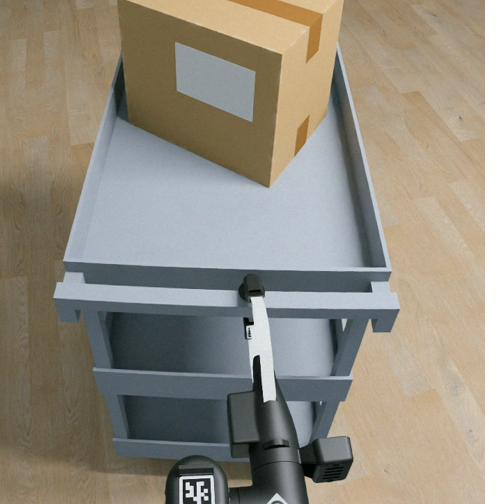

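Request:
move:
  blocking: false
  r1: {"base":{"translate_m":1.4},"joints":{"gripper_m":0.0}}
  r2: {"base":{"translate_m":-0.8},"pace":"slow"}
  cameras: []

Request:
wait:
  seconds: 5.2
  cameras: []

Request:
move:
  blocking: false
  r1: {"base":{"rotate_rad":1.57}}
  cameras: []

Request:
wait:
  seconds: 1.6
  cameras: []

Request:
wait:
  seconds: 2
  cameras: ["r1_head_camera","r1_head_left_camera","r2_head_camera","r2_wrist_camera"]

Scene clock: 190.87 s.
move: r1 moving; r2 moving
r1.base_odometry: x=+0.007 y=+0.030 heading=+1.351
r1.turned_by_wheels: +0.000
r1.turned_by_imu: -0.003
r1.base_tilt: forward=-1.6 right=+1.3
r1.lidar_m: 3.11 1.19 0.87 0.84 0.88 0.85 0.78 0.86 1.21 1.93 2.02 2.84
r1.base_status: translate_m moving
r1.joint_positions: lift_m=+0.749 arm_m=+0.000 wrist_yaw_rad=+0.003 wrist_pitch_rad=+0.002 wrist_roll_rad=+0.000 gripper_m=+0.037
r1.joint_status: gripper_m moving
r1.measured_speeds: translate_m=+0.122 strafe_m=+0.000 rotate_rad=+0.001 lift_m=+0.000 arm_m=+0.000 wrist_yaw_rad=+0.000 wrist_pitch_rad=+0.000 wrist_roll_rad=+0.000
r1.motor_effort: lift_m=+25(25) arm_m=-4(4) wheel_0=+8(9) wheel_1=+8(8) wheel_2=-9(9)
r1.servo_current: wrist_yaw_rad=59(59) wrist_pitch_rad=39(52) wrist_roll_rad=52(52) gripper_m=111(111)
r1.hand_pose: x=+0.4595 y=-0.0866 z=+0.9271 quat_wxyz=(+1.000, +0.000, +0.001, +0.001) (m; r1's base frame)
r1.wrist_depth_mm: - - - - - - - / - - - - - - - / 1756 - - - - - - / - - - - - - - / - - - - - - - / - - 197 - 187 - - / - 1756 - - 1863 - -
r2.base_odometry: x=-0.308 y=-1.143 heading=-2.306
r2.turned_by_wheels: +0.000
r2.turned_by_imu: +0.007
r2.base_tilt: forward=-0.6 right=+0.0
r2.lidar_m: 0.52 0.56 2.47 2.21 2.21 2.67 2.54 2.55 2.85 2.53 2.56 0.54
r2.base_status: translate_m moving
r2.joint_positions: lift_m=+0.686 arm_m=+0.108 wrist_yaw_rad=+0.003 wrist_pitch_rad=+0.002 wrist_roll_rad=+1.568 gripper_m=-0.028
r2.joint_status: not commanded
r2.measured_speeds: translate_m=-0.048 strafe_m=-0.001 rotate_rad=+0.001 lift_m=+0.000 arm_m=+0.000 wrist_yaw_rad=+0.000 wrist_pitch_rad=+0.000 wrist_roll_rad=+0.000
r2.motor_effort: lift_m=+21(21) arm_m=+4(5) wheel_0=-5(6) wheel_1=-6(8) wheel_2=+13(14)
r2.servo_current: wrist_yaw_rad=33(52) wrist_pitch_rad=39(46) wrist_roll_rad=46(59) gripper_m=143(143)
r2.contact_limits: arm_m 0
r2.hand_pose: x=+0.5675 y=-0.0866 z=+0.8635 quat_wxyz=(+0.708, +0.706, +0.002, +0.000) (m; r2's base frame)
r2.wrist_depth_mm: - - - 173 230 1366 1060 / - - - 177 233 1576 - / - - 554 179 237 831 - / - - 477 182 242 842 - / - - 530 185 246 866 - / - - 185 189 177 - - / - - - - - 1464 -
pictures: none
No camera images: "cameras" was empty.

Scene clock: 196.07 s.
earlier move: r1 moving; r2 moving
r1.base_odometry: x=+0.305 y=+1.363 heading=+1.351
r1.turned_by_wheels: +0.000
r1.turned_by_imu: +0.000
r1.base_tilt: forward=-1.6 right=+1.3
r1.lidar_m: 2.53 1.17 0.93 0.90 0.85 1.20 2.16 2.28 2.08 1.96 2.03 2.62
r1.base_status: translate_m moving
r1.joint_positions: lift_m=+0.750 arm_m=+0.000 wrist_yaw_rad=+0.003 wrist_pitch_rad=+0.002 wrist_roll_rad=+0.000 gripper_m=+0.001
r1.joint_status: all done
r1.measured_speeds: translate_m=+0.043 strafe_m=+0.000 rotate_rad=-0.002 lift_m=+0.000 arm_m=+0.000 wrist_yaw_rad=+0.000 wrist_pitch_rad=+0.000 wrist_roll_rad=+0.000
r1.motor_effort: lift_m=+24(25) arm_m=-4(4) wheel_0=+2(9) wheel_1=+1(8) wheel_2=+0(9)
r1.servo_current: wrist_yaw_rad=52(78) wrist_pitch_rad=33(52) wrist_roll_rad=52(65) gripper_m=39(111)
r1.hand_pose: x=+0.4595 y=-0.0866 z=+0.9271 quat_wxyz=(+1.000, +0.000, +0.001, +0.001) (m; r1's base frame)
r1.wrist_depth_mm: - - - - - - - / - - - - - - - / - - - - - - - / - - - - - - - / - - - - - - - / - - - 204 - - - / - 140 187 184 145 - -
r2.base_odometry: x=+0.032 y=-0.767 heading=-2.306
r2.turned_by_wheels: +0.000
r2.turned_by_imu: +0.003
r2.base_tilt: forward=-0.7 right=+0.1
r2.lidar_m: 0.50 0.55 2.35 2.07 2.09 2.30 2.02 2.05 2.50 2.65 2.64 0.54
r2.base_status: translate_m moving
r2.joint_positions: lift_m=+0.686 arm_m=+0.108 wrist_yaw_rad=+0.003 wrist_pitch_rad=+0.002 wrist_roll_rad=+1.568 gripper_m=-0.028
r2.joint_status: not commanded
r2.measured_speeds: translate_m=-0.100 strafe_m=+0.000 rotate_rad=-0.001 lift_m=+0.000 arm_m=+0.000 wrist_yaw_rad=+0.000 wrist_pitch_rad=+0.000 wrist_roll_rad=+0.000
r2.motor_effort: lift_m=+21(22) arm_m=+4(5) wheel_0=-2(7) wheel_1=-4(8) wheel_2=+11(15)
r2.servo_current: wrist_yaw_rad=46(65) wrist_pitch_rad=39(46) wrist_roll_rad=46(59) gripper_m=137(150)
r2.contact_limits: arm_m 0
r2.hand_pose: x=+0.5676 y=-0.0865 z=+0.8635 quat_wxyz=(+0.708, +0.706, +0.002, +0.001) (m; r2's base frame)
r2.wrist_depth_mm: - - - 185 244 250 251 / - - - 185 244 1708 1118 / - - 640 186 245 831 - / - - 492 186 246 854 - / - - 500 187 247 842 - / - - 187 187 178 842 - / - - 621 - - 131 -
wait: 5.20 s; no rest
pictures: none
No camera images: "cameras" was empty.

Scene clock: 196.57 s.
earlier move: r1 done; r2 moving
move: r1 moving
r1.base_odometry: x=+0.305 y=+1.366 heading=+1.603
r1.turned_by_wheels: +0.252
r1.turned_by_imu: +0.253
r1.base_tilt: forward=-1.6 right=+1.3
r1.lidar_m: 1.64 1.03 0.89 0.86 0.97 1.71 2.18 2.27 1.98 1.96 2.33 2.52
r1.base_status: rotate_rad moving
r1.joint_positions: lift_m=+0.750 arm_m=+0.000 wrist_yaw_rad=+0.003 wrist_pitch_rad=+0.002 wrist_roll_rad=+0.000 gripper_m=+0.001
r1.joint_status: not commanded
r1.measured_speeds: translate_m=+0.002 strafe_m=+0.001 rotate_rad=+0.972 lift_m=+0.000 arm_m=+0.000 wrist_yaw_rad=+0.000 wrist_pitch_rad=+0.000 wrist_roll_rad=+0.000
r1.motor_effort: lift_m=+24(25) arm_m=-4(4) wheel_0=-8(9) wheel_1=-6(7) wheel_2=-6(7)
r1.servo_current: wrist_yaw_rad=46(65) wrist_pitch_rad=39(46) wrist_roll_rad=59(59) gripper_m=52(52)
r1.hand_pose: x=+0.4595 y=-0.0867 z=+0.9271 quat_wxyz=(+1.000, +0.000, +0.001, +0.001) (m; r1's base frame)
r1.wrist_depth_mm: - - - - - - - / - - - - - - - / - - - - - - - / - - - - - - - / - - - - - - - / - - 187 204 - - - / - 132 179 183 145 - -
r2.base_odometry: x=+0.066 y=-0.730 heading=-2.306
r2.turned_by_wheels: +0.000
r2.turned_by_imu: +0.000
r2.base_tilt: forward=-0.7 right=+0.1
r2.lidar_m: 0.52 0.55 2.34 2.06 2.08 2.27 1.99 2.02 2.44 2.66 2.67 0.53
r2.base_status: translate_m moving
r2.joint_positions: lift_m=+0.686 arm_m=+0.108 wrist_yaw_rad=+0.003 wrist_pitch_rad=+0.002 wrist_roll_rad=+1.568 gripper_m=-0.028
r2.joint_status: not commanded
r2.measured_speeds: translate_m=-0.101 strafe_m=-0.001 rotate_rad=-0.003 lift_m=+0.000 arm_m=+0.000 wrist_yaw_rad=+0.000 wrist_pitch_rad=+0.000 wrist_roll_rad=+0.000
r2.motor_effort: lift_m=+21(21) arm_m=+4(4) wheel_0=-1(4) wheel_1=-4(6) wheel_2=+12(13)
r2.servo_current: wrist_yaw_rad=52(65) wrist_pitch_rad=39(46) wrist_roll_rad=52(65) gripper_m=137(137)
r2.contact_limits: arm_m 0
r2.hand_pose: x=+0.5676 y=-0.0865 z=+0.8635 quat_wxyz=(+0.708, +0.706, +0.002, +0.001) (m; r2's base frame)
r2.wrist_depth_mm: - - - 186 246 252 253 / - - - 186 247 1708 1118 / - - 661 186 246 842 - / - - 492 186 247 842 - / - - 504 187 246 842 - / - - 187 187 178 842 - / - - 615 - - 131 -
pictures: none
No camera images: "cameras" was empty.

Scene clock: 198.13 s.
earlier move: r1 done; r2 moving
r1.base_odometry: x=+0.305 y=+1.366 heading=+2.920
r1.turned_by_wheels: +1.318
r1.turned_by_imu: +1.325
r1.base_tilt: forward=-1.6 right=+1.3
r1.lidar_m: 0.87 0.85 1.21 2.15 2.27 2.01 1.95 2.07 2.64 2.54 1.16 0.92
r1.base_status: done
r1.joint_positions: lift_m=+0.750 arm_m=+0.000 wrist_yaw_rad=+0.003 wrist_pitch_rad=+0.002 wrist_roll_rad=+0.000 gripper_m=+0.001
r1.joint_status: not commanded
r1.measured_speeds: all 0
r1.motor_effort: lift_m=+24(25) arm_m=-4(4) wheel_0=-3(9) wheel_1=-1(9) wheel_2=-1(9)
r1.servo_current: wrist_yaw_rad=52(65) wrist_pitch_rad=46(52) wrist_roll_rad=46(65) gripper_m=46(52)
r1.hand_pose: x=+0.4595 y=-0.0867 z=+0.9271 quat_wxyz=(+1.000, +0.000, +0.001, +0.001) (m; r1's base frame)
r1.wrist_depth_mm: 627 - - - - - - / 627 683 - - - - - / 634 683 - - - - - / 627 683 - - - - - / 627 691 - - - - - / 621 691 186 202 175 - - / 621 140 158 145 135 - -
r2.base_odometry: x=+0.171 y=-0.614 heading=-2.306
r2.turned_by_wheels: +0.000
r2.turned_by_imu: +0.001
r2.base_tilt: forward=-0.7 right=+0.0
r2.lidar_m: 0.51 0.51 2.32 2.03 2.05 2.09 1.86 1.87 2.27 2.68 2.68 0.55
r2.base_status: translate_m moving
r2.joint_positions: lift_m=+0.686 arm_m=+0.108 wrist_yaw_rad=+0.003 wrist_pitch_rad=+0.002 wrist_roll_rad=+1.568 gripper_m=-0.028
r2.joint_status: not commanded
r2.measured_speeds: translate_m=-0.101 strafe_m=-0.001 rotate_rad=-0.003 lift_m=+0.000 arm_m=+0.000 wrist_yaw_rad=+0.000 wrist_pitch_rad=+0.000 wrist_roll_rad=+0.000
r2.motor_effort: lift_m=+21(21) arm_m=+4(4) wheel_0=+1(5) wheel_1=-5(7) wheel_2=+12(13)
r2.servo_current: wrist_yaw_rad=46(65) wrist_pitch_rad=39(46) wrist_roll_rad=52(65) gripper_m=137(143)
r2.contact_limits: arm_m 0
r2.hand_pose: x=+0.5676 y=-0.0865 z=+0.8635 quat_wxyz=(+0.708, +0.706, +0.002, +0.001) (m; r2's base frame)
r2.wrist_depth_mm: - - - 190 251 257 257 / - - - 189 250 1708 1205 / - - - 189 249 831 - / - - 512 189 249 854 - / - - 496 188 248 854 - / - - 187 186 178 842 - / - - 597 - - 131 -
wait: 1.57 of 1.6 s (r1 has come to rest)
pictures: none
No camera images: "cameras" was empty.

Scene clock: 199.67 s.
earlier move: r2 done
r1.base_odometry: x=+0.305 y=+1.366 heading=+2.920
r1.turned_by_wheels: +0.000
r1.turned_by_imu: +0.000
r1.base_tilt: forward=-1.6 right=+1.2
r1.lidar_m: 0.89 0.86 1.21 2.14 2.28 2.02 1.96 2.07 2.63 2.52 1.18 0.92
r1.base_status: done
r1.joint_positions: lift_m=+0.750 arm_m=+0.000 wrist_yaw_rad=+0.003 wrist_pitch_rad=+0.002 wrist_roll_rad=+0.000 gripper_m=+0.001
r1.joint_status: not commanded
r1.measured_speeds: all 0
r1.motor_effort: lift_m=+24(25) arm_m=-4(4) wheel_0=-3(9) wheel_1=-1(9) wheel_2=-1(9)
r1.servo_current: wrist_yaw_rad=52(65) wrist_pitch_rad=39(52) wrist_roll_rad=46(65) gripper_m=46(59)
r1.hand_pose: x=+0.4595 y=-0.0867 z=+0.9271 quat_wxyz=(+1.000, +0.000, +0.001, +0.001) (m; r1's base frame)
r1.wrist_depth_mm: 627 - - - - - - / 627 691 - - - - - / 627 683 - - - - - / 627 683 - - - - - / 634 683 - - - - - / 621 699 186 202 175 - - / 621 141 158 145 135 - -
r2.base_odometry: x=+0.220 y=-0.559 heading=-2.306
r2.turned_by_wheels: +0.000
r2.turned_by_imu: +0.001
r2.base_tilt: forward=-0.7 right=+0.1
r2.lidar_m: 0.49 0.53 2.27 2.03 2.05 2.02 1.77 1.78 2.17 2.69 2.70 0.56
r2.base_status: done
r2.joint_positions: lift_m=+0.686 arm_m=+0.108 wrist_yaw_rad=+0.003 wrist_pitch_rad=+0.002 wrist_roll_rad=+1.568 gripper_m=-0.028
r2.joint_status: not commanded
r2.measured_speeds: all 0
r2.motor_effort: lift_m=+21(22) arm_m=+4(4) wheel_0=-1(6) wheel_1=-3(7) wheel_2=+8(13)
r2.servo_current: wrist_yaw_rad=46(65) wrist_pitch_rad=39(46) wrist_roll_rad=59(65) gripper_m=130(143)
r2.contact_limits: arm_m 0
r2.hand_pose: x=+0.5676 y=-0.0865 z=+0.8635 quat_wxyz=(+0.708, +0.706, +0.002, +0.001) (m; r2's base frame)
r2.wrist_depth_mm: - - - 193 252 259 260 / - - - 191 251 1661 1182 / - - - 189 250 842 - / - - 521 189 250 854 - / - - 492 187 247 831 - / - - 187 187 178 842 - / - - 597 - 245 131 -
wait: 1.53 of 2 s (r2 has come to rest)
pictures: r1_head_camera, r1_head_left_camera, r2_head_camera, r2_wrist_camera
Images, in order (width x height): r1_head_camera 420x560, r1_head_left_camera 420x672, r2_head_camera 420x560, r2_wrist_camera 616x392.

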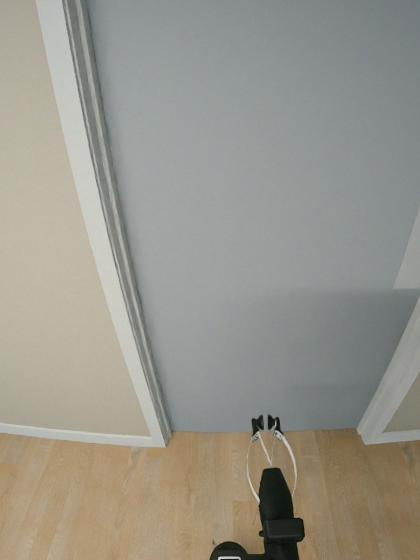

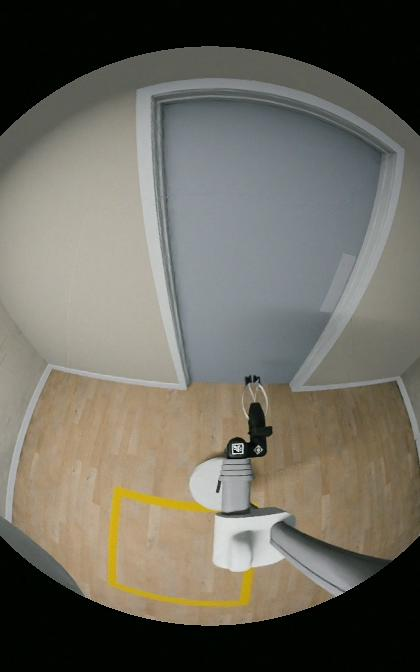

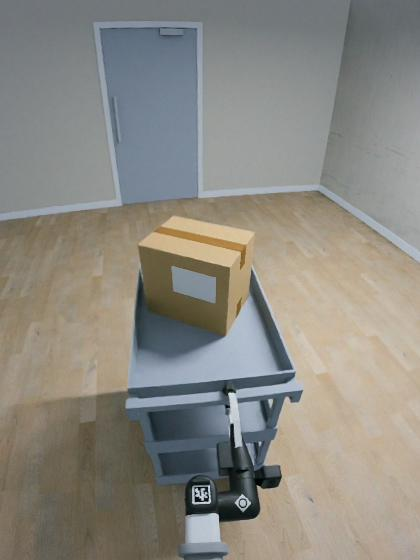

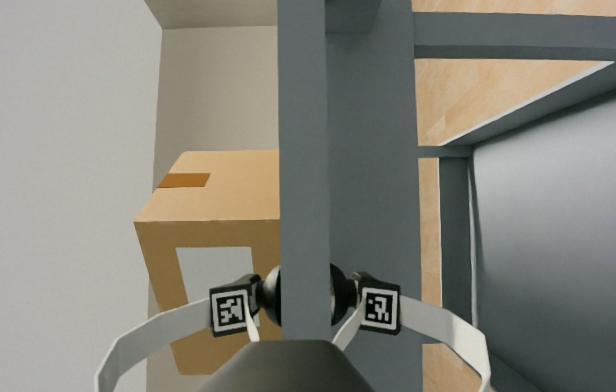

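Request:
move:
  blocking: false
  r1: {"base":{"strafe_m":-0.1},"joints":{"gripper_m":-0.02}}
  cameras: []

Request:
wait:
  seconds: 1
  cameras: []

Request:
move:
  blocking: false
  r1: {"base":{"translate_m":0.85},"pace":"slow"}
  cameras: []

Request:
wait:
  seconds: 9
  cameras: ["r1_head_camera","r1_head_left_camera","r2_head_camera"]

Scene clock: 207.97 s.
move: r1 moving
r1.base_odometry: x=+0.313 y=+1.402 heading=+2.920
r1.turned_by_wheels: +0.000
r1.turned_by_imu: -0.001
r1.base_tilt: forward=-1.6 right=+1.3
r1.lidar_m: 0.90 0.88 1.17 2.20 2.31 2.03 1.96 2.07 2.56 2.50 1.17 0.93
r1.base_status: strafe_m moving
r1.joint_positions: lift_m=+0.750 arm_m=+0.000 wrist_yaw_rad=+0.003 wrist_pitch_rad=+0.002 wrist_roll_rad=+0.000 gripper_m=-0.018
r1.joint_status: gripper_m moving
r1.measured_speeds: translate_m=+0.001 strafe_m=-0.141 rotate_rad=-0.005 lift_m=+0.000 arm_m=+0.000 wrist_yaw_rad=+0.000 wrist_pitch_rad=+0.000 wrist_roll_rad=+0.000
r1.motor_effort: lift_m=+25(25) arm_m=-4(4) wheel_0=+8(9) wheel_1=-8(11) wheel_2=+0(1)
r1.servo_current: wrist_yaw_rad=46(46) wrist_pitch_rad=46(46) wrist_roll_rad=52(52) gripper_m=59(104)
r1.hand_pose: x=+0.4595 y=-0.0867 z=+0.9271 quat_wxyz=(+1.000, +0.000, +0.001, +0.001) (m; r1's base frame)
r1.wrist_depth_mm: 654 - - - - - 668 / 654 - - - - - 668 / 654 - - - - - 668 / 654 - - - - - 668 / 634 - - - - - - / 661 - 183 198 170 - - / 661 138 163 149 143 - -
r2: as last shown
r2.lidar_m: 0.50 0.54 2.29 2.01 2.04 2.00 1.76 1.78 2.16 2.67 2.72 0.55
r2.motor_effort: lift_m=+21(21) arm_m=+4(4) wheel_0=+0(1) wheel_1=-2(2) wheel_2=+8(9)
r2.servo_current: wrist_yaw_rad=46(59) wrist_pitch_rad=33(46) wrist_roll_rad=59(59) gripper_m=130(130)
r2.contact_limits: arm_m 0
r2.wrist_depth_mm: - - - 191 252 259 259 / - - - 191 252 1756 1182 / - - - 190 250 842 - / - - 517 190 248 842 - / - - 488 188 247 842 - / - - 187 186 178 831 - / - - 585 - 245 131 -
pictures: none
No camera images: "cameras" was empty.

Scene clock: 208.93 s.
earlier move: r1 done
r1.base_odometry: x=+0.327 y=+1.464 heading=+2.920
r1.turned_by_wheels: +0.000
r1.turned_by_imu: +0.000
r1.base_tilt: forward=-1.6 right=+1.3
r1.lidar_m: 0.88 0.92 1.20 2.25 2.35 2.05 1.96 2.07 2.55 2.44 1.17 0.95
r1.base_status: done
r1.joint_positions: lift_m=+0.750 arm_m=+0.000 wrist_yaw_rad=+0.003 wrist_pitch_rad=+0.002 wrist_roll_rad=+0.000 gripper_m=-0.019
r1.joint_status: all done
r1.measured_speeds: all 0
r1.motor_effort: lift_m=+25(25) arm_m=-4(4) wheel_0=+1(9) wheel_1=+0(11) wheel_2=+0(1)
r1.servo_current: wrist_yaw_rad=39(65) wrist_pitch_rad=39(52) wrist_roll_rad=59(59) gripper_m=52(104)
r1.hand_pose: x=+0.4595 y=-0.0867 z=+0.9271 quat_wxyz=(+1.000, +0.000, +0.001, +0.001) (m; r1's base frame)
r1.wrist_depth_mm: 668 - - - - - 668 / 668 - - - - - 676 / 668 - - - - - 668 / 668 - - - - - 668 / 668 - - - - - - / 661 - 183 198 171 - - / 654 132 163 147 144 - -
r2.base_odometry: x=+0.220 y=-0.559 heading=-2.306
r2.turned_by_wheels: +0.000
r2.turned_by_imu: +0.000
r2.base_tilt: forward=-0.6 right=+0.0
r2.lidar_m: 0.50 0.53 2.29 2.01 2.04 2.01 1.76 1.79 2.17 2.68 2.71 0.55
r2.base_status: not commanded
r2.joint_positions: lift_m=+0.686 arm_m=+0.108 wrist_yaw_rad=+0.003 wrist_pitch_rad=+0.002 wrist_roll_rad=+1.568 gripper_m=-0.028
r2.joint_status: not commanded
r2.measured_speeds: all 0
r2.motor_effort: lift_m=+21(22) arm_m=+3(4) wheel_0=+0(1) wheel_1=-2(3) wheel_2=+8(9)
r2.servo_current: wrist_yaw_rad=46(59) wrist_pitch_rad=46(46) wrist_roll_rad=52(59) gripper_m=130(137)
r2.contact_limits: arm_m 0
r2.hand_pose: x=+0.5676 y=-0.0865 z=+0.8635 quat_wxyz=(+0.708, +0.706, +0.002, +0.001) (m; r2's base frame)
r2.wrist_depth_mm: - - - 192 253 259 260 / - - - 191 251 1708 1182 / - - - 189 250 854 - / - - 521 189 249 842 - / - - 488 188 247 854 - / - - 187 186 178 842 - / - - 591 - 244 131 -
wait: 0.97 of 1 s (r1 has come to rest)
pictures: none
No camera images: "cameras" was empty.

Scene clock: 209.43 s.
move: r1 moving
r1.base_odometry: x=+0.315 y=+1.467 heading=+2.921
r1.turned_by_wheels: +0.000
r1.turned_by_imu: +0.000
r1.base_tilt: forward=-1.6 right=+1.3
r1.lidar_m: 0.88 0.90 1.16 2.25 2.36 2.06 1.96 2.09 2.54 2.46 1.16 0.94
r1.base_status: translate_m moving
r1.joint_positions: lift_m=+0.750 arm_m=+0.000 wrist_yaw_rad=+0.003 wrist_pitch_rad=+0.002 wrist_roll_rad=+0.000 gripper_m=-0.019
r1.joint_status: not commanded
r1.measured_speeds: translate_m=+0.048 strafe_m=+0.000 rotate_rad=+0.001 lift_m=+0.000 arm_m=+0.000 wrist_yaw_rad=+0.000 wrist_pitch_rad=+0.000 wrist_roll_rad=+0.000
r1.motor_effort: lift_m=+24(25) arm_m=-4(4) wheel_0=+5(6) wheel_1=+2(5) wheel_2=-6(6)
r1.servo_current: wrist_yaw_rad=59(59) wrist_pitch_rad=39(46) wrist_roll_rad=46(72) gripper_m=59(59)
r1.hand_pose: x=+0.4595 y=-0.0867 z=+0.9271 quat_wxyz=(+1.000, +0.000, +0.001, +0.001) (m; r1's base frame)
r1.wrist_depth_mm: 668 - - - - - 661 / 676 - - - - - 661 / 668 - - - - - 654 / 668 - - - - - 661 / 668 - - - - - - / 668 - 182 198 170 - - / 661 132 163 147 144 - -
r2: as last shown
r2.lidar_m: 0.50 0.52 2.29 2.02 2.04 1.99 1.77 1.77 2.14 2.70 2.69 0.54
r2.motor_effort: lift_m=+21(21) arm_m=+4(4) wheel_0=-1(1) wheel_1=-2(3) wheel_2=+9(9)
r2.servo_current: wrist_yaw_rad=39(52) wrist_pitch_rad=39(46) wrist_roll_rad=46(59) gripper_m=130(130)
r2.contact_limits: arm_m 0
r2.wrist_depth_mm: - - - 192 253 260 260 / - - - 191 252 1756 1182 / - - - 189 251 854 - / - - 521 189 249 854 - / - - 488 188 247 842 - / - - 187 187 177 831 - / - - 585 - 244 131 -
pictures: none
No camera images: "cameras" was empty.

Scene clock: 216.20 s.
earlier move: r1 contact_stop
r1.base_odometry: x=-0.093 y=+1.549 heading=+2.687
r1.turned_by_wheels: -0.233
r1.turned_by_imu: -0.185
r1.base_tilt: forward=-1.6 right=+1.3
r1.lidar_m: 0.48 0.48 0.56 1.02 2.25 2.64 2.38 2.38 2.72 2.48 0.74 0.56
r1.base_status: translate_m contact_stop (by the wheels' count: +0.428 of +0.850)
r1.joint_positions: lift_m=+0.750 arm_m=+0.000 wrist_yaw_rad=+0.000 wrist_pitch_rad=+0.003 wrist_roll_rad=+0.000 gripper_m=-0.020
r1.joint_status: not commanded
r1.measured_speeds: all 0
r1.on_its_own: the wheels are slack since a contact_stop
r1.motor_effort: lift_m=+20(25) arm_m=+4(13) wheel_0=+0(12) wheel_1=+0(10) wheel_2=+0(28)
r1.servo_current: wrist_yaw_rad=46(143) wrist_pitch_rad=46(72) wrist_roll_rad=52(72) gripper_m=39(59)
r1.hand_pose: x=+0.4592 y=-0.0875 z=+0.9274 quat_wxyz=(+1.000, +0.000, +0.001, +0.000) (m; r1's base frame)
r1.wrist_depth_mm: 267 276 287 300 310 324 336 / 267 277 287 300 312 325 338 / 268 278 290 298 312 327 338 / 267 277 289 301 314 325 338 / 267 279 289 301 314 329 340 / 270 279 286 198 312 327 342 / 270 276 286 180 180 329 343
r2.base_odometry: x=+0.220 y=-0.559 heading=-2.306
r2.turned_by_wheels: +0.000
r2.turned_by_imu: +0.001
r2.base_tilt: forward=-0.6 right=+0.0
r2.lidar_m: 0.51 0.52 2.30 2.02 2.02 2.01 1.78 1.76 2.17 2.68 2.72 0.53
r2.base_status: not commanded
r2.joint_positions: lift_m=+0.686 arm_m=+0.108 wrist_yaw_rad=+0.003 wrist_pitch_rad=+0.002 wrist_roll_rad=+1.568 gripper_m=-0.028
r2.joint_status: not commanded
r2.measured_speeds: all 0
r2.motor_effort: lift_m=+21(22) arm_m=+4(4) wheel_0=-1(1) wheel_1=-3(3) wheel_2=+9(9)
r2.servo_current: wrist_yaw_rad=52(72) wrist_pitch_rad=33(46) wrist_roll_rad=59(65) gripper_m=137(137)
r2.contact_limits: arm_m 0
r2.hand_pose: x=+0.5676 y=-0.0865 z=+0.8635 quat_wxyz=(+0.708, +0.706, +0.002, +0.001) (m; r2's base frame)
r2.wrist_depth_mm: - - - 192 253 260 260 / - - - 191 251 1708 1182 / - - - 190 249 842 - / - - 521 189 249 842 - / - - 488 188 247 831 - / - - 187 186 178 842 - / - - 585 - 243 131 -
wait: 6.77 of 9 s (r1 has come to rest)
pictures: r1_head_camera, r1_head_left_camera, r2_head_camera
Images, in order (width x height): r1_head_camera 420x560, r1_head_left_camera 420x672, r2_head_camera 420x560.

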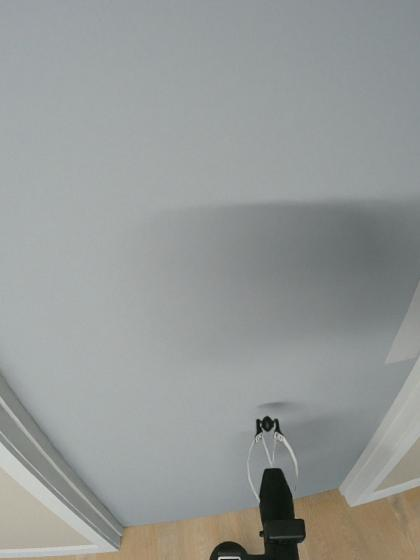

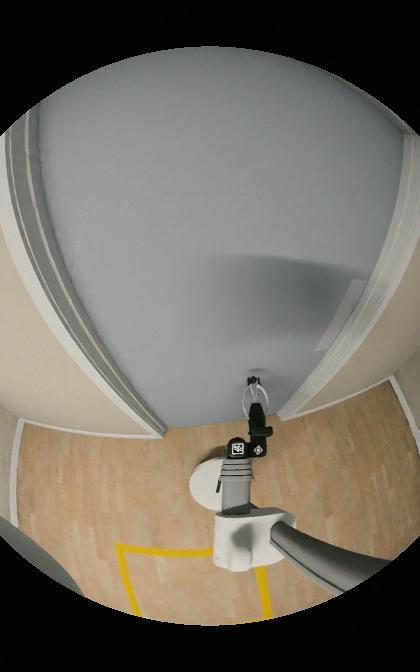

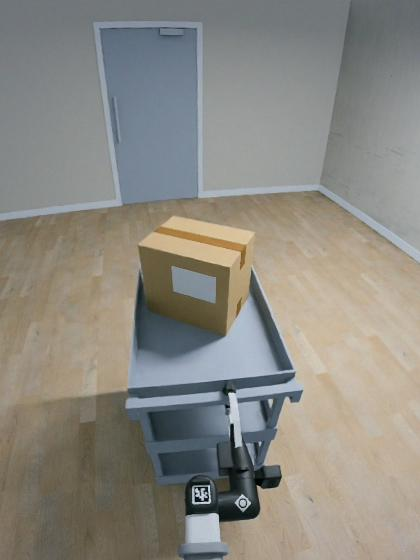

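Request:
move:
  blocking: false
  r1: {"base":{"translate_m":-0.08},"joints":{"wrist_yaw_rad":0.25}}
  cameras: []

Request:
wait:
  seconds: 1.5
  cameras: []

Request:
move:
  blocking: false
  r1: {"base":{"rotate_rad":0.19}}
  cameras: []

Request:
wait:
  seconds: 1.5
  cameras: ["r1_head_camera","r1_head_left_camera"]

Scene clock: 227.37 s.
move: r1 moving
r1.base_odometry: x=-0.065 y=+1.536 heading=+2.687
r1.turned_by_wheels: +0.000
r1.turned_by_imu: -0.001
r1.base_tilt: forward=-1.6 right=+1.3
r1.lidar_m: 0.50 0.52 0.56 1.11 2.26 2.62 2.35 2.38 2.71 2.49 0.80 0.55
r1.base_status: translate_m moving
r1.joint_positions: lift_m=+0.750 arm_m=+0.000 wrist_yaw_rad=+0.247 wrist_pitch_rad=+0.003 wrist_roll_rad=+0.000 gripper_m=-0.020
r1.joint_status: wrist_yaw_rad moving
r1.measured_speeds: translate_m=-0.123 strafe_m=-0.001 rotate_rad=+0.001 lift_m=+0.000 arm_m=+0.000 wrist_yaw_rad=+0.009 wrist_pitch_rad=+0.000 wrist_roll_rad=+0.000
r1.motor_effort: lift_m=+20(20) arm_m=+4(4) wheel_0=-5(8) wheel_1=-7(7) wheel_2=+9(9)
r1.servo_current: wrist_yaw_rad=59(91) wrist_pitch_rad=39(52) wrist_roll_rad=46(59) gripper_m=39(46)
r1.hand_pose: x=+0.4719 y=-0.0142 z=+0.9274 quat_wxyz=(+0.992, +0.000, +0.001, +0.123) (m; r1's base frame)
r1.wrist_depth_mm: 315 310 306 298 294 289 285 / 315 312 306 300 294 289 285 / 317 310 306 300 296 289 286 / 317 314 306 301 296 291 286 / 317 312 307 301 298 290 287 / 320 314 307 199 296 291 289 / 320 315 306 179 179 291 290
r2: as last shown
r2.turned_by_imu: +0.002
r2.base_tilt: forward=-0.7 right=+0.1
r2.lidar_m: 0.50 0.51 2.29 2.03 2.03 2.01 1.76 1.79 2.15 2.70 2.71 0.55
r2.motor_effort: lift_m=+21(21) arm_m=+4(4) wheel_0=-1(1) wheel_1=-2(2) wheel_2=+8(9)
r2.servo_current: wrist_yaw_rad=46(59) wrist_pitch_rad=39(46) wrist_roll_rad=39(59) gripper_m=130(137)
r2.contact_limits: arm_m 0
r2.wrist_depth_mm: - - - 192 254 258 259 / - - - 191 251 1661 1182 / - - - 190 249 854 - / - - 521 189 248 842 - / - - 488 188 248 842 - / - - 187 186 178 842 - / - - 585 - 244 131 -
pictures: none
No camera images: "cameras" was empty.

Scene clock: 228.30 s.
earlier move: r1 done
r1.base_odometry: x=-0.021 y=+1.514 heading=+2.687
r1.turned_by_wheels: +0.000
r1.turned_by_imu: +0.000
r1.base_tilt: forward=-1.6 right=+1.3
r1.lidar_m: 0.55 0.55 0.60 1.23 2.23 2.60 2.31 2.33 2.73 2.51 0.89 0.63
r1.base_status: done
r1.joint_positions: lift_m=+0.750 arm_m=+0.000 wrist_yaw_rad=+0.247 wrist_pitch_rad=+0.003 wrist_roll_rad=+0.000 gripper_m=-0.020
r1.joint_status: all done
r1.measured_speeds: all 0
r1.motor_effort: lift_m=+20(20) arm_m=+4(4) wheel_0=-2(8) wheel_1=-2(7) wheel_2=+0(9)
r1.servo_current: wrist_yaw_rad=46(91) wrist_pitch_rad=46(52) wrist_roll_rad=33(59) gripper_m=39(46)
r1.hand_pose: x=+0.4719 y=-0.0142 z=+0.9274 quat_wxyz=(+0.992, +0.000, +0.001, +0.123) (m; r1's base frame)
r1.wrist_depth_mm: 368 359 353 347 340 336 332 / 366 362 355 349 343 336 332 / 368 362 355 349 343 338 332 / 370 364 357 351 345 340 336 / 370 364 362 351 347 345 336 / 368 366 359 198 345 342 336 / 377 366 180 183 179 340 338
r2.base_odometry: x=+0.220 y=-0.559 heading=-2.306
r2.turned_by_wheels: +0.000
r2.turned_by_imu: +0.000
r2.base_tilt: forward=-0.7 right=+0.0
r2.lidar_m: 0.49 0.50 2.30 2.01 2.04 1.98 1.78 1.75 2.15 2.71 2.72 0.53
r2.base_status: not commanded
r2.joint_positions: lift_m=+0.686 arm_m=+0.108 wrist_yaw_rad=+0.003 wrist_pitch_rad=+0.002 wrist_roll_rad=+1.568 gripper_m=-0.028
r2.joint_status: not commanded
r2.measured_speeds: all 0
r2.motor_effort: lift_m=+21(21) arm_m=+4(4) wheel_0=-1(1) wheel_1=-2(3) wheel_2=+8(9)
r2.servo_current: wrist_yaw_rad=39(59) wrist_pitch_rad=39(46) wrist_roll_rad=52(59) gripper_m=130(137)
r2.contact_limits: arm_m 0
r2.hand_pose: x=+0.5676 y=-0.0865 z=+0.8635 quat_wxyz=(+0.708, +0.706, +0.002, +0.001) (m; r2's base frame)
r2.wrist_depth_mm: - - - 192 253 259 258 / - - - 191 251 1661 1182 / - - - 190 250 854 - / - - 521 190 247 854 - / - - 492 188 246 842 - / - - 187 187 178 842 - / - - 591 - 244 131 -
wait: 0.93 of 1.5 s (r1 has come to rest)
pictures: none
No camera images: "cameras" was empty.

Scene clock: 228.80 s.
move: r1 moving
r1.base_odometry: x=-0.021 y=+1.514 heading=+2.864
r1.turned_by_wheels: +0.177
r1.turned_by_imu: +0.178
r1.base_tilt: forward=-1.6 right=+1.3
r1.lidar_m: 0.55 0.59 0.72 2.00 2.29 2.38 2.29 2.42 2.61 1.95 0.80 0.58
r1.base_status: rotate_rad moving
r1.joint_positions: lift_m=+0.750 arm_m=+0.000 wrist_yaw_rad=+0.248 wrist_pitch_rad=+0.003 wrist_roll_rad=+0.000 gripper_m=-0.020
r1.joint_status: not commanded
r1.measured_speeds: translate_m=-0.001 strafe_m=-0.002 rotate_rad=+0.262 lift_m=+0.000 arm_m=+0.000 wrist_yaw_rad=+0.010 wrist_pitch_rad=+0.000 wrist_roll_rad=+0.000
r1.motor_effort: lift_m=+20(20) arm_m=+4(4) wheel_0=-2(8) wheel_1=-4(7) wheel_2=-2(6)
r1.servo_current: wrist_yaw_rad=59(59) wrist_pitch_rad=39(46) wrist_roll_rad=46(65) gripper_m=46(46)
r1.hand_pose: x=+0.4719 y=-0.0141 z=+0.9274 quat_wxyz=(+0.992, +0.000, +0.001, +0.123) (m; r1's base frame)
r1.wrist_depth_mm: 410 382 359 340 322 309 294 / 407 382 359 340 324 307 294 / 410 387 362 342 325 309 297 / 413 387 362 345 325 309 298 / 410 387 364 343 329 310 300 / 415 389 362 198 324 310 301 / 418 392 183 183 179 309 303
r2: as last shown
r2.base_tilt: forward=-0.7 right=+0.1
r2.lidar_m: 0.50 0.54 2.33 2.01 2.03 2.02 1.77 1.79 2.17 2.68 2.72 0.56
r2.motor_effort: lift_m=+21(21) arm_m=+3(4) wheel_0=+0(1) wheel_1=-2(3) wheel_2=+8(9)
r2.servo_current: wrist_yaw_rad=46(59) wrist_pitch_rad=39(46) wrist_roll_rad=39(59) gripper_m=130(137)
r2.contact_limits: arm_m 0
r2.wrist_depth_mm: - - - 191 253 259 259 / - - - 191 252 1708 1182 / - - - 190 249 854 - / - - 517 189 249 854 - / - - 492 188 249 854 - / - - 187 187 178 842 - / - - 585 - 244 131 -
pictures: none
No camera images: "cameras" was empty.

Scene clock: 229.20 s.
earlier move: r1 done
r1.base_odometry: x=-0.021 y=+1.514 heading=+2.877
r1.turned_by_wheels: +0.013
r1.turned_by_imu: +0.013
r1.base_tilt: forward=-1.6 right=+1.3
r1.lidar_m: 0.55 0.58 0.74 2.11 2.33 2.35 2.30 2.43 2.58 1.85 0.80 0.59
r1.base_status: done
r1.joint_positions: lift_m=+0.750 arm_m=+0.000 wrist_yaw_rad=+0.248 wrist_pitch_rad=+0.003 wrist_roll_rad=+0.000 gripper_m=-0.020
r1.joint_status: not commanded
r1.measured_speeds: all 0
r1.motor_effort: lift_m=+20(20) arm_m=+4(4) wheel_0=-2(8) wheel_1=-1(7) wheel_2=-1(6)
r1.servo_current: wrist_yaw_rad=52(65) wrist_pitch_rad=46(52) wrist_roll_rad=52(65) gripper_m=52(52)
r1.hand_pose: x=+0.4719 y=-0.0140 z=+0.9274 quat_wxyz=(+0.992, +0.000, +0.001, +0.124) (m; r1's base frame)
r1.wrist_depth_mm: 427 392 362 340 324 304 289 / 421 392 368 342 322 301 291 / 427 394 366 345 324 304 291 / 427 392 368 343 324 304 293 / 427 397 368 347 325 306 294 / 427 394 368 199 320 309 294 / 430 402 183 185 178 301 294
r2.base_odometry: x=+0.220 y=-0.559 heading=-2.306
r2.turned_by_wheels: +0.000
r2.turned_by_imu: +0.000
r2.base_tilt: forward=-0.6 right=+0.0
r2.lidar_m: 0.51 0.53 2.32 2.02 2.03 2.00 1.76 1.79 2.17 2.67 2.71 0.54
r2.base_status: not commanded
r2.joint_positions: lift_m=+0.686 arm_m=+0.108 wrist_yaw_rad=+0.003 wrist_pitch_rad=+0.002 wrist_roll_rad=+1.568 gripper_m=-0.028
r2.joint_status: not commanded
r2.measured_speeds: all 0
r2.motor_effort: lift_m=+21(21) arm_m=+4(4) wheel_0=-1(1) wheel_1=-2(3) wheel_2=+8(9)
r2.servo_current: wrist_yaw_rad=59(59) wrist_pitch_rad=46(46) wrist_roll_rad=39(59) gripper_m=137(137)
r2.contact_limits: arm_m 0
r2.hand_pose: x=+0.5676 y=-0.0865 z=+0.8635 quat_wxyz=(+0.708, +0.706, +0.002, +0.001) (m; r2's base frame)
r2.wrist_depth_mm: - - - 191 253 260 260 / - - - 191 252 1661 1160 / - - - 189 250 854 - / - - 521 189 249 854 - / - - 488 188 247 842 - / - - 187 186 178 831 - / - - 591 - 245 131 -
wait: 0.40 of 1.5 s (r1 has come to rest)
pictures: r1_head_camera, r1_head_left_camera
Images, in order (width x height): r1_head_camera 420x560, r1_head_left_camera 420x672.

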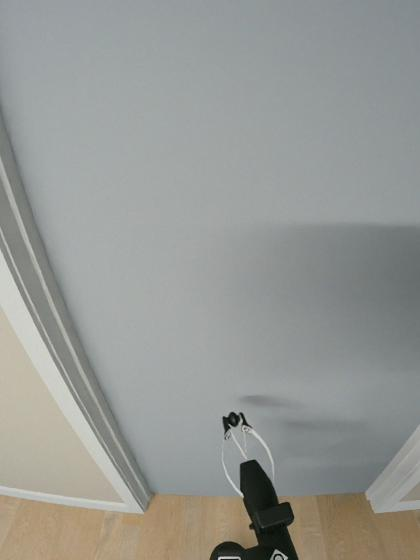

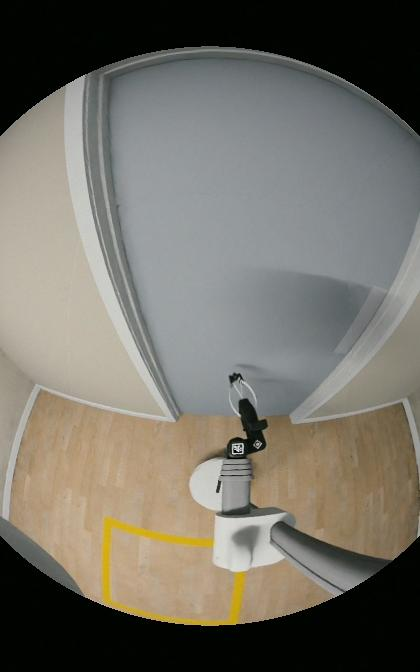

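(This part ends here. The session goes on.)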